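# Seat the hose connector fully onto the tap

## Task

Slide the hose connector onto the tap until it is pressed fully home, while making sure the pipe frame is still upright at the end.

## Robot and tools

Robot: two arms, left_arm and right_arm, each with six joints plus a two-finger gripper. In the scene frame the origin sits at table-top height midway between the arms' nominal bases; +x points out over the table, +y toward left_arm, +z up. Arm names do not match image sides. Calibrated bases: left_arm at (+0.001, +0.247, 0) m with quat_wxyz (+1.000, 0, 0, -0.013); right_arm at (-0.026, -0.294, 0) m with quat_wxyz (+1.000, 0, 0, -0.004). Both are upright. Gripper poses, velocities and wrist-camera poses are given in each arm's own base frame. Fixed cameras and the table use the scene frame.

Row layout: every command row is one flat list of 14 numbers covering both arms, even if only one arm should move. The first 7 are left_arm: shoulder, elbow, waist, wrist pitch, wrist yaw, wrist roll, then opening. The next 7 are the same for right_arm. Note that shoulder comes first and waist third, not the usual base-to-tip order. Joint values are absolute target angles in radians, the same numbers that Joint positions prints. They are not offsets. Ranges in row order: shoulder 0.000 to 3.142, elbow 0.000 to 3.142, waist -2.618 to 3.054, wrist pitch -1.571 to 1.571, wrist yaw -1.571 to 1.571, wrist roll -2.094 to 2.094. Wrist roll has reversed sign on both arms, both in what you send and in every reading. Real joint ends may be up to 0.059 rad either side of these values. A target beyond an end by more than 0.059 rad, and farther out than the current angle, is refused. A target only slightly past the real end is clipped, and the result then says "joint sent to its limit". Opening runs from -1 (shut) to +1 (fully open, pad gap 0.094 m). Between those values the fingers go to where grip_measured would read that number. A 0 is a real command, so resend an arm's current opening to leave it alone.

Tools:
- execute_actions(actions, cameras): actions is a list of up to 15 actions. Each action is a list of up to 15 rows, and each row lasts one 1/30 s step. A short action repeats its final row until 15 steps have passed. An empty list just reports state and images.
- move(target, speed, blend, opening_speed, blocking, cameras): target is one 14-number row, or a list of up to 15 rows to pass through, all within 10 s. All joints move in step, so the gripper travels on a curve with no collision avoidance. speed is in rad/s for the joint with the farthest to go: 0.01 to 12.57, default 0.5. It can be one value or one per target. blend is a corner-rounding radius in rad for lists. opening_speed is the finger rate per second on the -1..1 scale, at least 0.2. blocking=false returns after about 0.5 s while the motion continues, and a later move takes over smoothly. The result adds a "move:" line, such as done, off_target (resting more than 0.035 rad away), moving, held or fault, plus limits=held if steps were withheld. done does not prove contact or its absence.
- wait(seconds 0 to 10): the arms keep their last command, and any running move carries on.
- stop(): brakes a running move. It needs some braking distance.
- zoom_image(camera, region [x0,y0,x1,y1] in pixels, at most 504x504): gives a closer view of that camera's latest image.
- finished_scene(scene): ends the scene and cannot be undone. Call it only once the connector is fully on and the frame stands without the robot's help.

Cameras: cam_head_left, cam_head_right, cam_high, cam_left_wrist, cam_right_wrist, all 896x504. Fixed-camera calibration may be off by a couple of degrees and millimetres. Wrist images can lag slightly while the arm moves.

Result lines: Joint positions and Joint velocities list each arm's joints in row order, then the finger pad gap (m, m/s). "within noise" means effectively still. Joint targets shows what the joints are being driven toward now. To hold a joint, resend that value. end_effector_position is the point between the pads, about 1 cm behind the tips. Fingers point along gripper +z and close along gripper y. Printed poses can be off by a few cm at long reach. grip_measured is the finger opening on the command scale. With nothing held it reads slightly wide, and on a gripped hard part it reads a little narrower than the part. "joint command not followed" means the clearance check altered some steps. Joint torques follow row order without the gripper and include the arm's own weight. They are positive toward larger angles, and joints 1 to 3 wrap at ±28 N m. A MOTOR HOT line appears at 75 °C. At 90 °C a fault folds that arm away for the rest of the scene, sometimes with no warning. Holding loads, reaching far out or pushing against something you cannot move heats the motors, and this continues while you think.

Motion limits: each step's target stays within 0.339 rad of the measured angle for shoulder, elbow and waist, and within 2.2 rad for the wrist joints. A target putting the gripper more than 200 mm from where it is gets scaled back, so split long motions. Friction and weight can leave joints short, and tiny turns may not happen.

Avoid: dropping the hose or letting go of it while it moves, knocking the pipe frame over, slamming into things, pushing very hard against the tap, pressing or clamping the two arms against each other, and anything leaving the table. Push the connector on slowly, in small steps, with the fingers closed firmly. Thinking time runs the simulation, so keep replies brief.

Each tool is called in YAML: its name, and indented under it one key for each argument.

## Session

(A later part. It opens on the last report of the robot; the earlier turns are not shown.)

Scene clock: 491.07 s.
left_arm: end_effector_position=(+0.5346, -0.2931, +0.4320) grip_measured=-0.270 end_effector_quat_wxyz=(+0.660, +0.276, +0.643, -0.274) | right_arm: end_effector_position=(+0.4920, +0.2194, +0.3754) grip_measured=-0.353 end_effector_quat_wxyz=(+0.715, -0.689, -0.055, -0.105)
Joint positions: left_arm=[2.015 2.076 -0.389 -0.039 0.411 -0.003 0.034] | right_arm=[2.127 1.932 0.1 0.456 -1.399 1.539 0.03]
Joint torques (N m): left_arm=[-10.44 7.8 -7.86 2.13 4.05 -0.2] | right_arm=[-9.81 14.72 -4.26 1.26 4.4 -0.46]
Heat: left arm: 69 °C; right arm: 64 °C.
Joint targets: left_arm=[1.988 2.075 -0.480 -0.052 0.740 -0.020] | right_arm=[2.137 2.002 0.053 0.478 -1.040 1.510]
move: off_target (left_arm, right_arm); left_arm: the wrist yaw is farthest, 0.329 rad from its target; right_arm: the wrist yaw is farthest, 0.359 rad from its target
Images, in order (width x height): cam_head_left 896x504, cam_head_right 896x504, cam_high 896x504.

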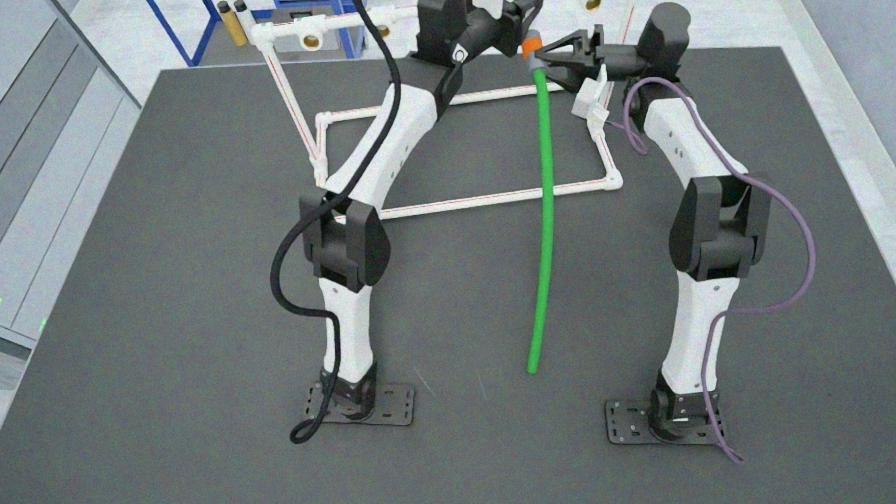

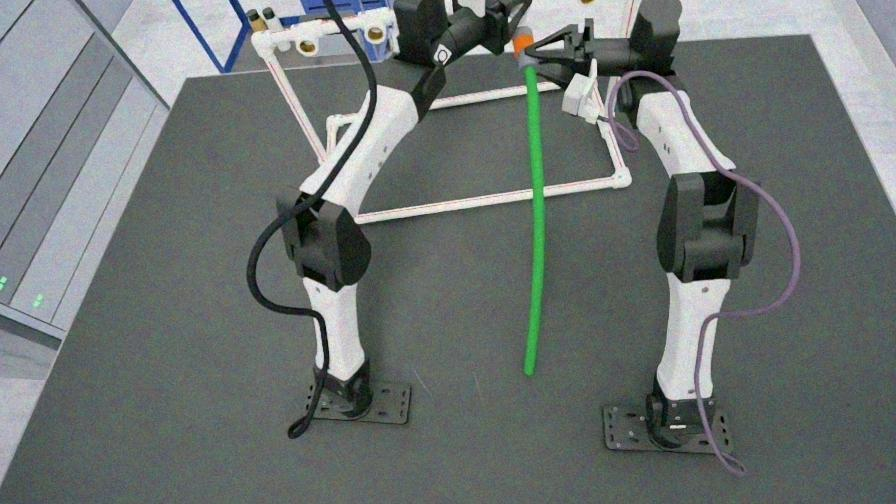

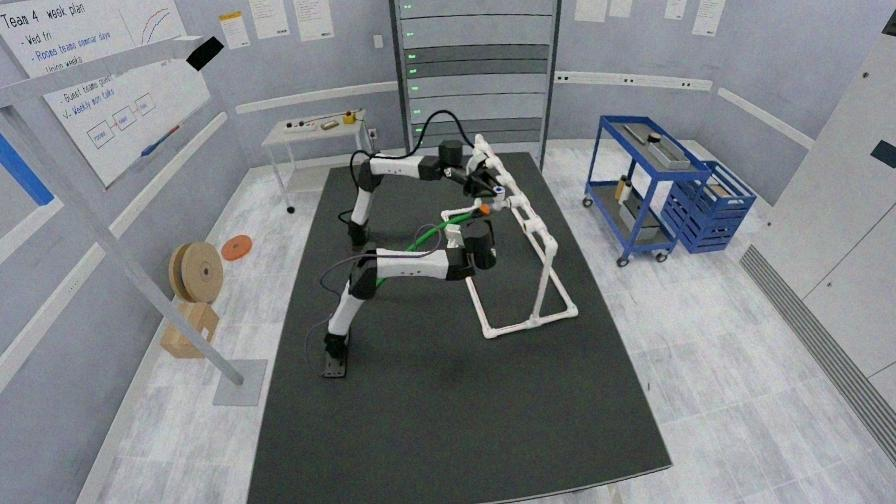

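move:
  target: [2.02,2.105,-0.392,-0.040,0.42,-0.01,-0.45,2.127,1.965,0.098,0.460,-1.392,1.520,-0.5]
  speed: 0.15
  cameras: ["cam_head_right","cam_head_left","cam_high"]

zoom_image:
  camera: "cam_head_left"
  region: [510, 20, 570, 80]

zoom_image:
  camera: "cam_high"
  region: [460, 185, 520, 235]

Scene clock: 499.43 s.
left_arm: end_effector_position=(+0.5376, -0.2897, +0.4314) grip_measured=-0.270 end_effector_quat_wxyz=(+0.662, +0.269, +0.647, -0.267) | right_arm: end_effector_position=(+0.4876, +0.2204, +0.3740) grip_measured=-0.353 end_effector_quat_wxyz=(+0.714, -0.691, -0.064, -0.095)
Joint positions: left_arm=[2.015 2.076 -0.387 -0.042 0.392 -0.003 0.034] | right_arm=[2.128 1.932 0.101 0.456 -1.425 1.539 0.03]
Joint torques (N m): left_arm=[-7.97 10.65 -0.43 2.31 0.45 -0.09] | right_arm=[-10.71 10.91 -0.35 1.1 0.49 -0.35]
Heat: left arm: 69 °C; right arm: 63 °C.
Joint targets: left_arm=[2.020 2.105 -0.392 -0.040 0.420 -0.010] | right_arm=[2.127 1.965 0.098 0.460 -1.392 1.520]
move: done
Images, in order (width x height): cam_head_left 896x504, cam_head_right 896x504, cam_high 896x504.

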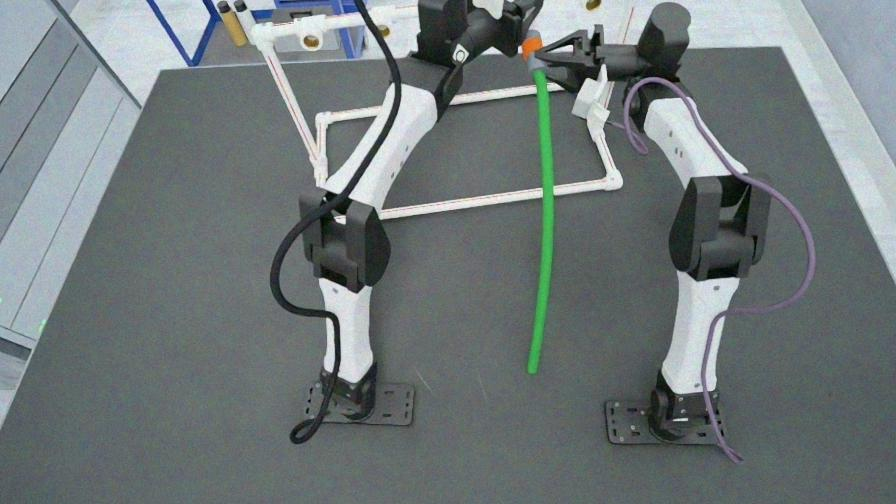

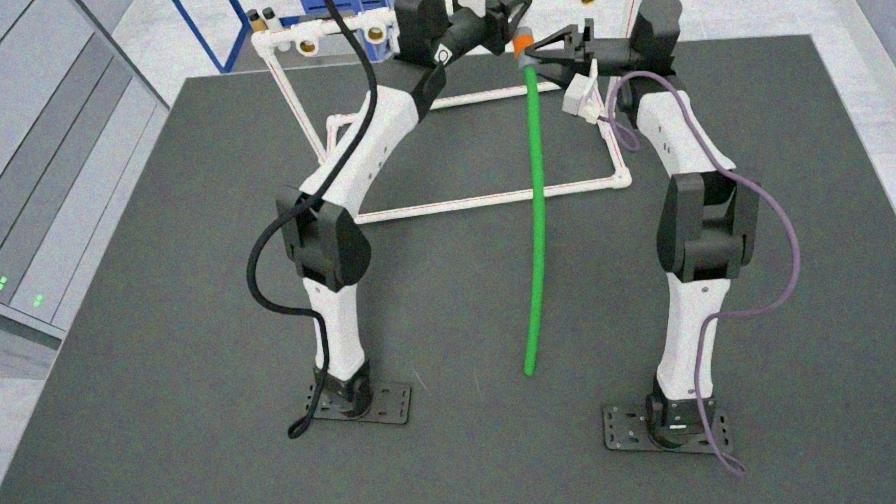

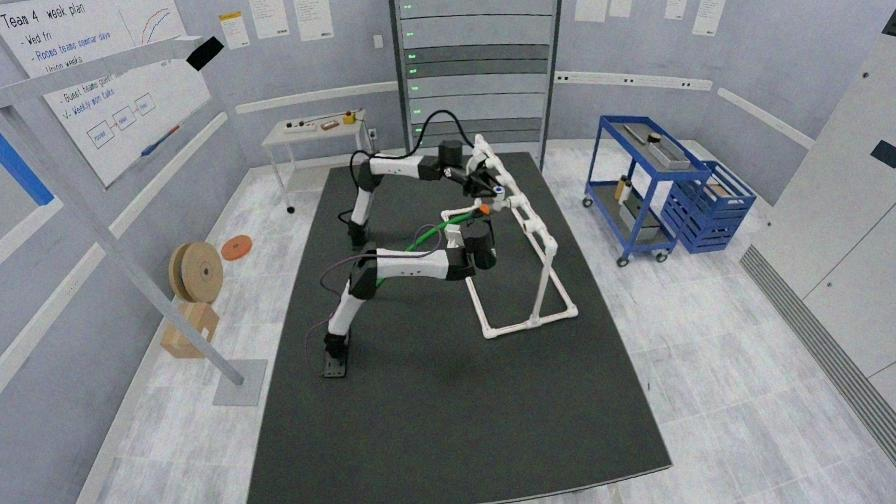

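Scaled by 8.400 (camera's finer frame: 1280x720).

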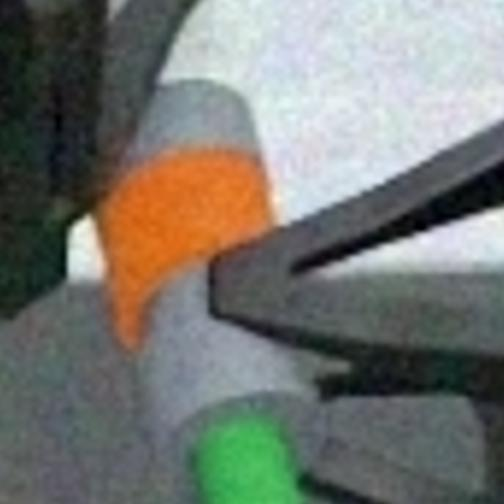

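Scaled by 8.400 (camera's finer frame: 1280x720).

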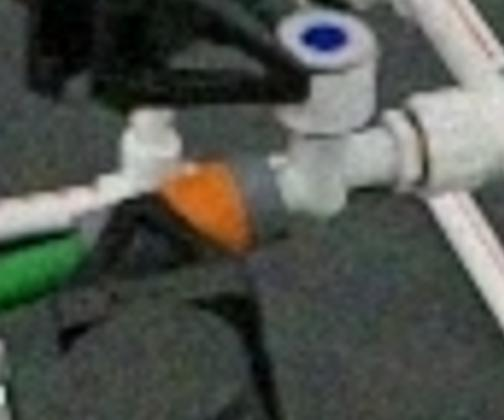

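move:
  target: [2.02,2.105,-0.392,-0.040,0.42,-0.01,-0.45,2.127,1.965,0.098,0.460,-1.415,1.520,0.5]
  opening_speed: 0.4
  cameras: ["cam_head_right","cam_head_left","cam_right_wrist"]

zoom_image:
  camera: "cam_head_left"
  region: [490, 10, 610, 110]

Scene clock: 510.67 s.
left_arm: end_effector_position=(+0.5376, -0.2897, +0.4310) grip_measured=-0.270 end_effector_quat_wxyz=(+0.661, +0.269, +0.647, -0.267) | right_arm: end_effector_position=(+0.4892, +0.2203, +0.3752) grip_measured=+0.497 end_effector_quat_wxyz=(+0.714, -0.690, -0.061, -0.099)
Joint positions: left_arm=[2.015 2.076 -0.387 -0.043 0.392 -0.003 0.034] | right_arm=[2.129 1.935 0.101 0.454 -1.415 1.539 0.07]
Joint torques (N m): left_arm=[-7.95 10.62 -0.46 2.32 0.44 -0.09] | right_arm=[-10.77 10.65 -0.35 1.1 0.1 -0.35]
Heat: left arm: 70 °C; right arm: 62 °C.
Joint targets: left_arm=[2.020 2.105 -0.392 -0.040 0.420 -0.010] | right_arm=[2.127 1.965 0.098 0.460 -1.415 1.520]
move: done
cam_right_wrist: T_world_to_cam=[[-0.217349, -0.0465337, 0.974984, -0.250459], [0.86947, -0.463178, 0.171721, -0.345692], [0.4436, 0.885043, 0.141131, -0.378865], [0, 0, 0, 1]] pos_world=[0.414197, 0.16354, 0.357026]
Images, in order (width x height): cam_head_left 896x504, cam_head_right 896x504, cam_right_wrist 896x504.

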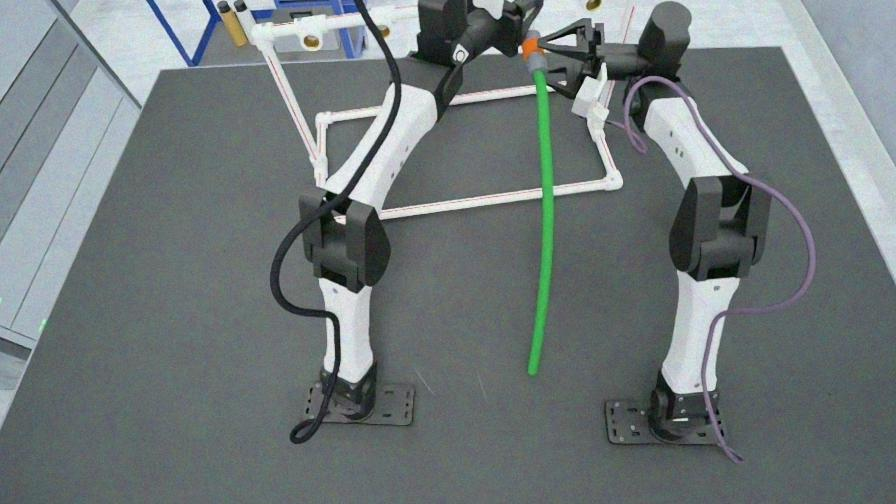

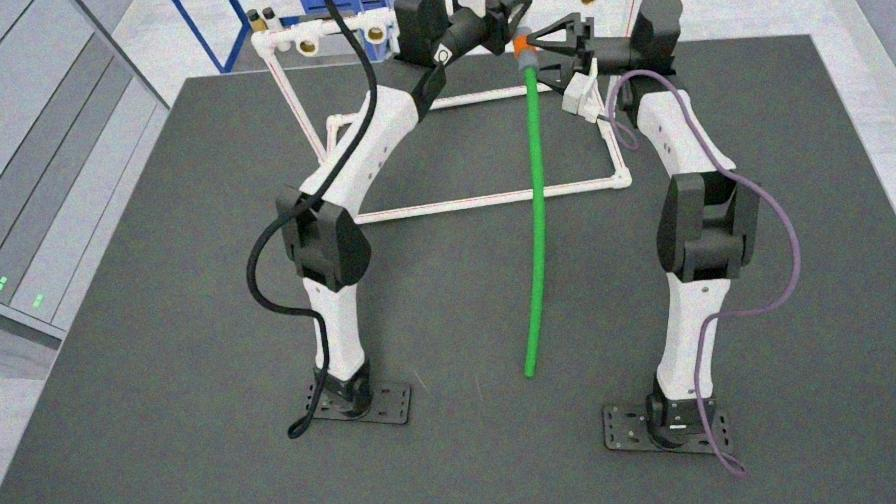

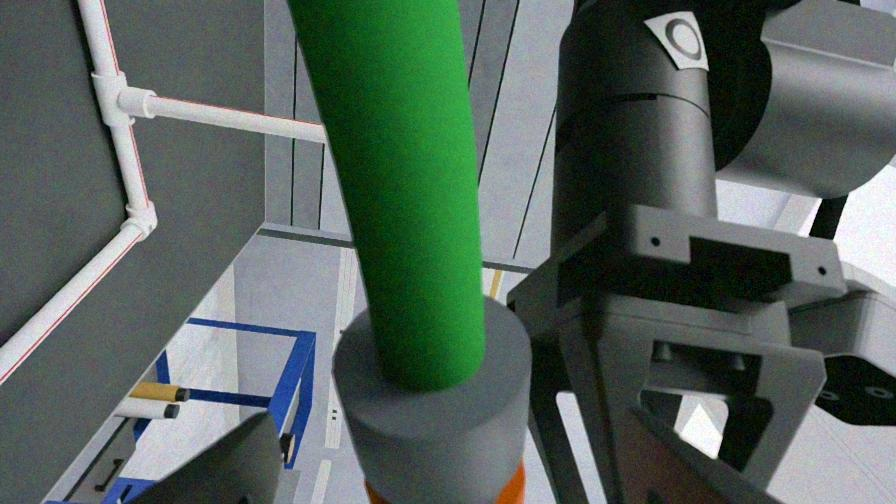

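Scaled by 4.200 (camera's finer frame: 1280x720).

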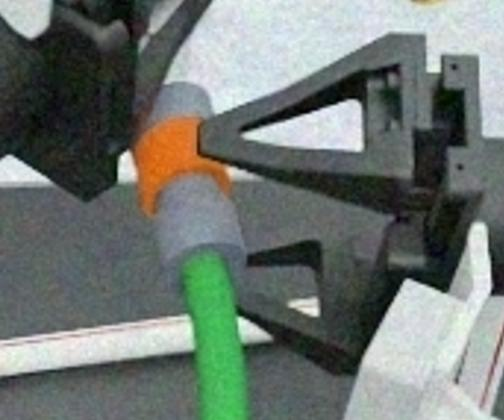

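move:
  target:
    - [2.02,2.105,-0.392,-0.040,0.42,-0.01,-0.45,2.111,1.930,0.012,0.475,-1.515,1.520,0.5]
    - [2.02,2.105,-0.392,-0.040,0.42,-0.01,-0.45,2.052,1.835,-0.081,0.513,-1.555,1.520,0.5]
    - [2.02,2.105,-0.392,-0.040,0.42,-0.01,-0.45,1.75,1.35,-0.35,0.55,-1.2,1.3,0.5]
  speed: [0.15,0.25,0.5]
  blend: 0.05
  cameras: ["cam_head_right","cam_head_left","cam_left_wrist"]

zoom_image:
  camera: "cam_head_left"
  region: [490, 10, 610, 110]

Scene clock: 515.43 s.
left_arm: end_effector_position=(+0.5376, -0.2897, +0.4310) grip_measured=-0.270 end_effector_quat_wxyz=(+0.661, +0.269, +0.647, -0.267) | right_arm: end_effector_position=(+0.4868, -0.0070, +0.3355) grip_measured=+0.497 end_effector_quat_wxyz=(+0.692, -0.628, +0.297, -0.197)
Joint positions: left_arm=[2.015 2.076 -0.387 -0.043 0.392 -0.003 0.034] | right_arm=[1.787 1.352 -0.35 0.53 -1.2 1.319 0.07]
Joint torques (N m): left_arm=[-7.9 10.62 -0.5 2.33 0.45 -0.1] | right_arm=[-11.33 7.5 -0.03 1.43 -0.03 -0.34]
Heat: left arm: 71 °C; right arm: 63 °C.
Joint targets: left_arm=[2.020 2.105 -0.392 -0.040 0.420 -0.010] | right_arm=[1.750 1.350 -0.350 0.550 -1.200 1.300]
move: off_target (right_arm); blend cut to 0.0475 rad at target 1, 0.0475 rad at target 2; right_arm: the shoulder is farthest, 0.037 rad from its target
cam_left_wrist: T_world_to_cam=[[-0.721716, -0.691894, -0.0202231, 0.195091], [-0.262928, 0.301052, -0.916644, 0.665427], [0.640309, -0.656239, -0.399192, -0.270054], [0, 0, 0, 1]] pos_world=[0.488677, -0.242567, 0.506101]
Images, in order (width x height): cam_head_left 896x504, cam_head_right 896x504, cam_left_wrist 896x504.

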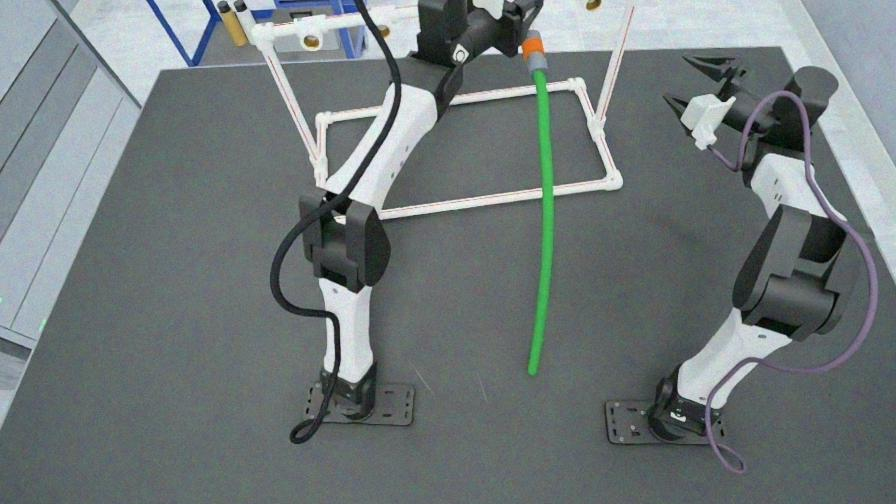

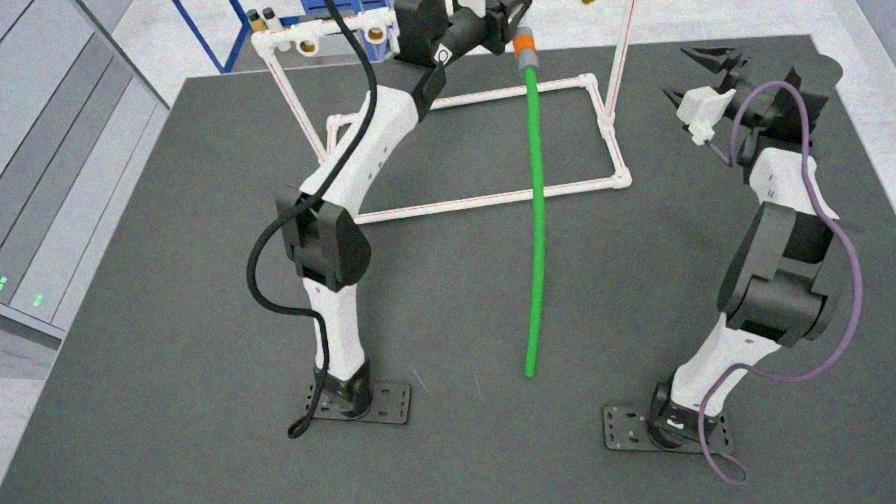

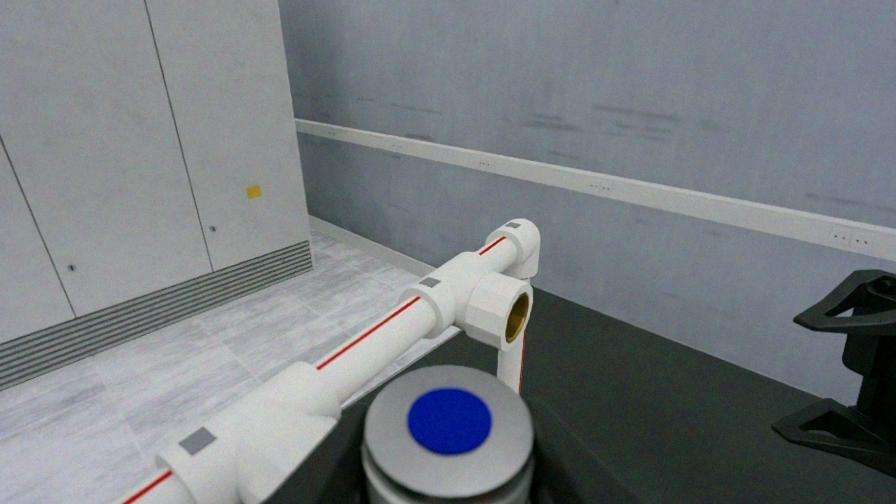

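Scaled by 4.200 (camera's finer frame: 1280x720).

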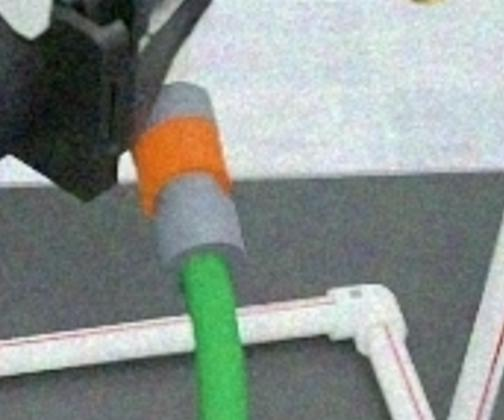

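move:
  target: [2.015,2.10,-0.389,-0.040,0.405,-0.005,0.4,1.75,1.35,-0.35,0.55,-1.2,1.3,0.5]
  opening_speed: 0.4
  cameras: ["cam_left_wrist","cam_head_left"]

Scene clock: 520.23 s.
left_arm: end_effector_position=(+0.5369, -0.2904, +0.4281) grip_measured=+0.399 end_effector_quat_wxyz=(+0.656, +0.271, +0.651, -0.269) | right_arm: end_effector_position=(+0.4869, -0.0071, +0.3354) grip_measured=+0.497 end_effector_quat_wxyz=(+0.692, -0.628, +0.297, -0.197)
Joint positions: left_arm=[2.015 2.076 -0.387 -0.056 0.397 -0.003 0.066] | right_arm=[1.787 1.352 -0.35 0.53 -1.199 1.318 0.07]
Joint torques (N m): left_arm=[-8.35 10.18 -0.17 2.48 0.21 -0.04] | right_arm=[-11.33 7.53 -0.03 1.42 -0.02 -0.34]
Heat: left arm: 71 °C; right arm: 63 °C.
Joint targets: left_arm=[2.015 2.100 -0.389 -0.040 0.405 -0.005] | right_arm=[1.750 1.350 -0.350 0.550 -1.200 1.300]
move: off_target (right_arm); right_arm: the shoulder is farthest, 0.037 rad from its target
cam_left_wrist: T_world_to_cam=[[-0.725623, -0.687926, -0.015111, 0.195256], [-0.271948, 0.306885, -0.912067, 0.667325], [0.632072, -0.657707, -0.409764, -0.262724], [0, 0, 0, 1]] pos_world=[0.489221, -0.243266, 0.503941]
Images, in order (width x height): cam_head_left 896x504, cam_left_wrist 896x504.

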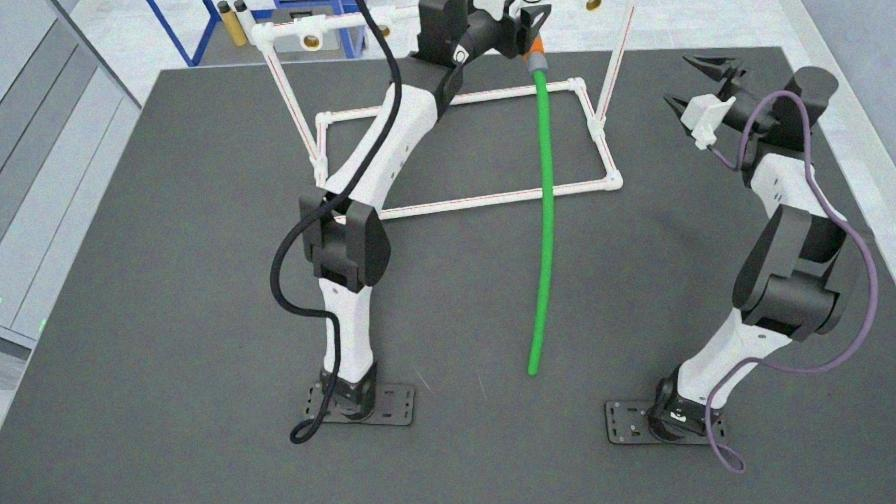

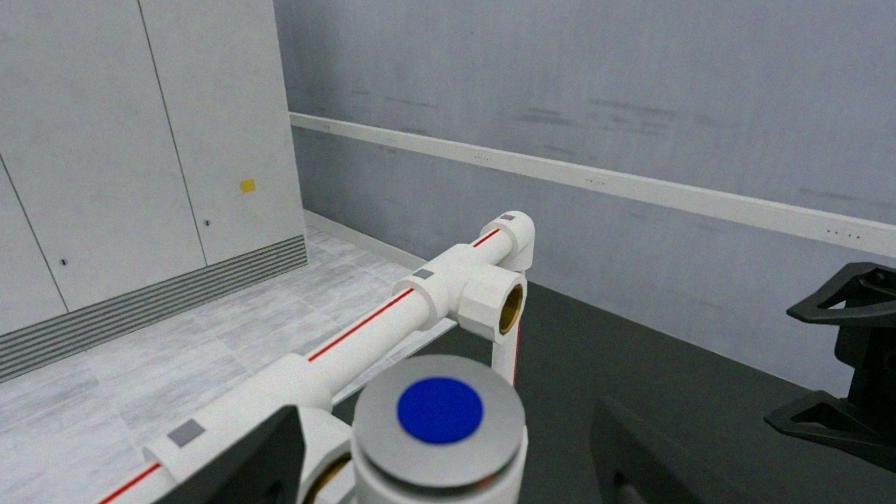

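move:
  target:
    - [1.79,1.815,-0.333,0.0,0.44,-0.005,0.4,1.75,1.35,-0.35,0.55,-1.2,1.3,0.5]
    - [1.63,1.63,-0.279,0.025,0.495,0,0.4,1.75,1.35,-0.35,0.55,-1.2,1.3,0.5]
    - [1.45,0.9,0.1,0.5,0.3,0,0.4,1.6,0.9,-0.3,0.65,-0.9,1.0,0.5]
  speed: [0.2,0.3,0.6]
  blend: 0.04

zoom_image:
  camera: "cam_head_left"
  region: [490, 0, 610, 100]

zoom_image:
  camera: "cam_high"
  region: [440, 170, 540, 250]

Scene clock: 527.60 s.
left_arm: end_effector_position=(+0.4729, -0.0081, +0.2623) grip_measured=+0.399 end_effector_quat_wxyz=(+0.659, +0.071, +0.744, -0.087) | right_arm: end_effector_position=(+0.4587, -0.0038, +0.2376) grip_measured=+0.497 end_effector_quat_wxyz=(+0.673, -0.506, +0.528, -0.113)
Joint positions: left_arm=[1.484 0.899 0.098 0.461 0.322 -0.002 0.066] | right_arm=[1.635 0.9 -0.307 0.624 -0.902 1.016 0.07]
Joint torques (N m): left_arm=[-7.46 8.02 0.18 2.78 -0.17 -0.02] | right_arm=[-9.5 7.27 0.57 1.7 -0.11 -0.3]
Heat: left arm: 70 °C; right arm: 64 °C.
Joint targets: left_arm=[1.450 0.900 0.100 0.500 0.300 0.000] | right_arm=[1.600 0.900 -0.300 0.650 -0.900 1.000]
move: off_target (left_arm); left_arm: the wrist pitch is farthest, 0.039 rad from its target
cam_left_wrist: T_world_to_cam=[[-0.248665, -0.968108, 0.0305307, 0.100623], [-0.506806, 0.103186, -0.855862, 0.506751], [0.825417, -0.228296, -0.516302, -0.164451], [0, 0, 0, 1]] pos_world=[0.417587, 0.00758127, 0.345731]
cam_right_wrist: T_world_to_cam=[[0.370784, -0.480298, 0.794879, -0.361911], [0.0342036, -0.848245, -0.528499, 0.148652], [0.928089, 0.223147, -0.298088, -0.267859], [0, 0, 0, 1]] pos_world=[0.377703, 0.0120404, 0.286392]

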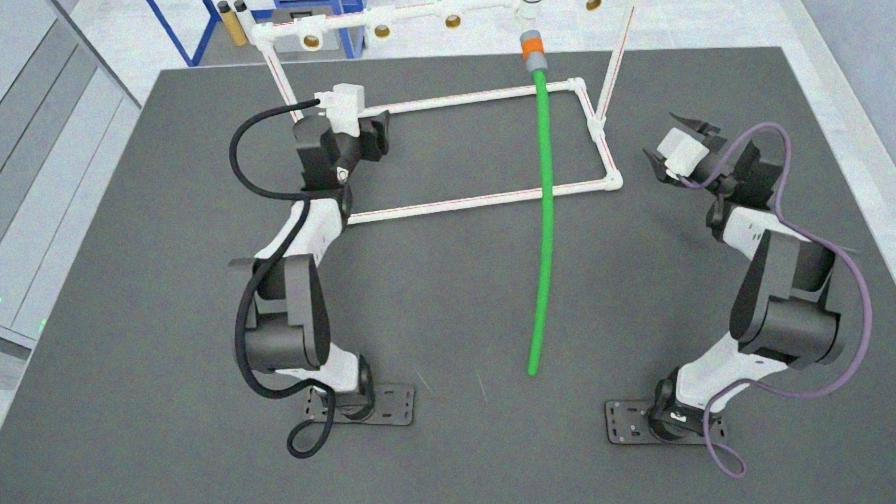

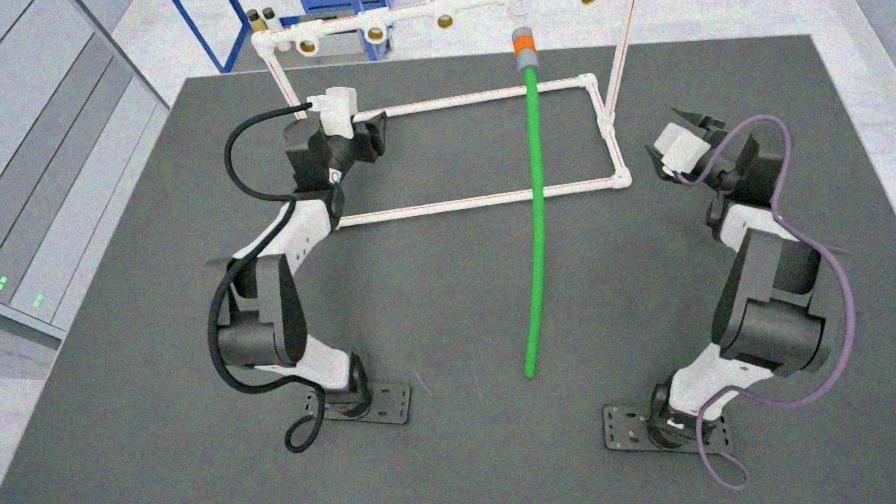

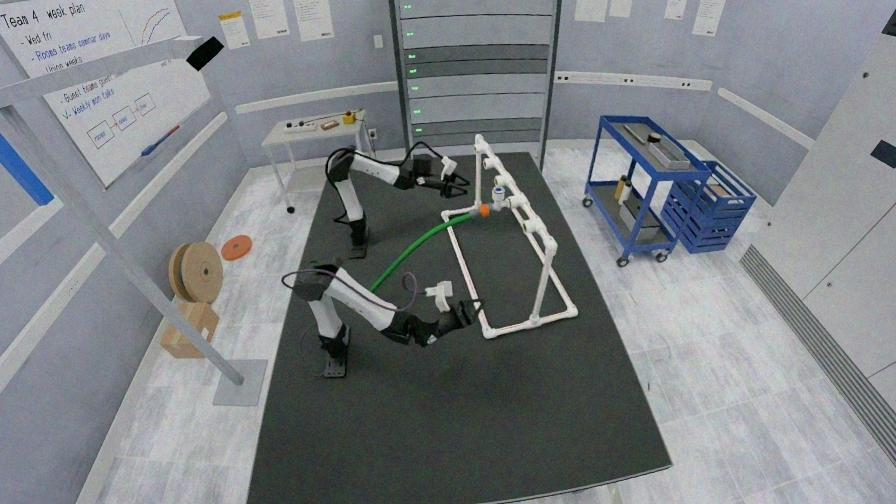

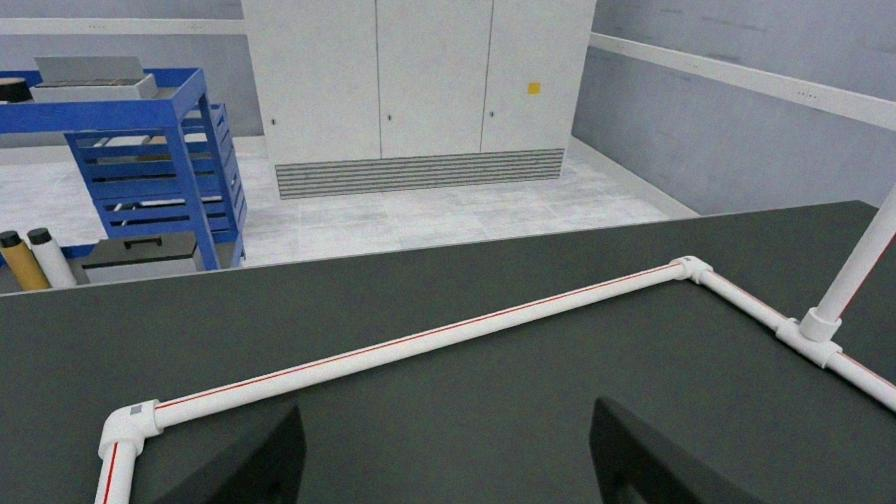

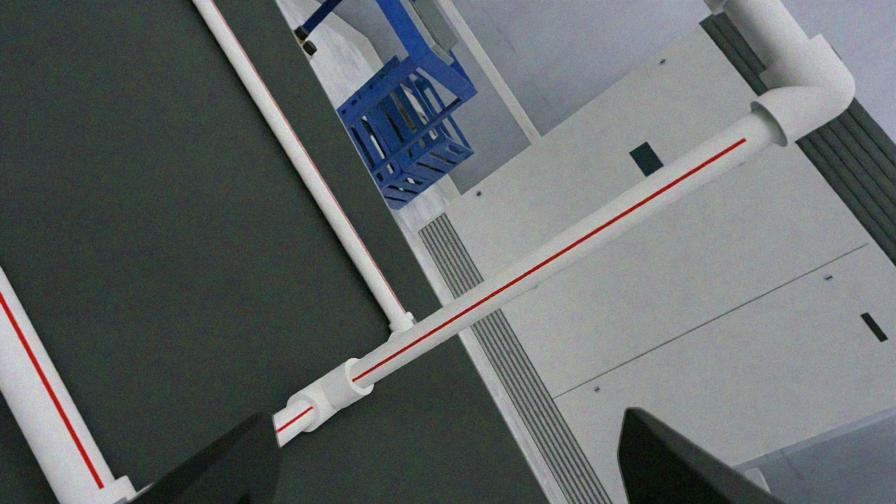

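Scaled by 4.200 (camera's finer frame: 1280x720).

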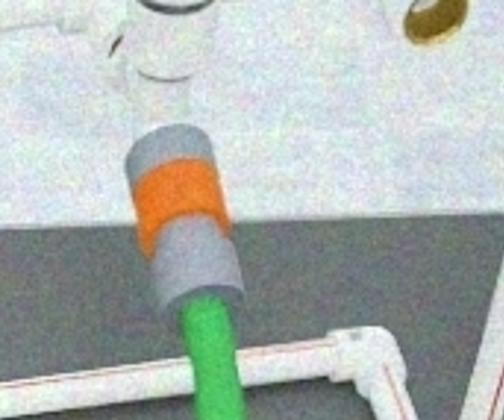

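Scaled by 5.040 (camera's finer frame: 1280x720).

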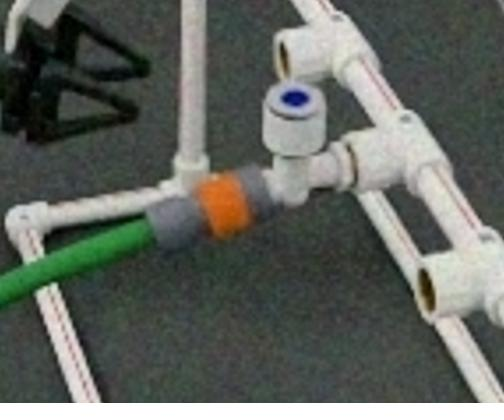

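finished_scene:
  scene: 1

The scene is finished: the task was done.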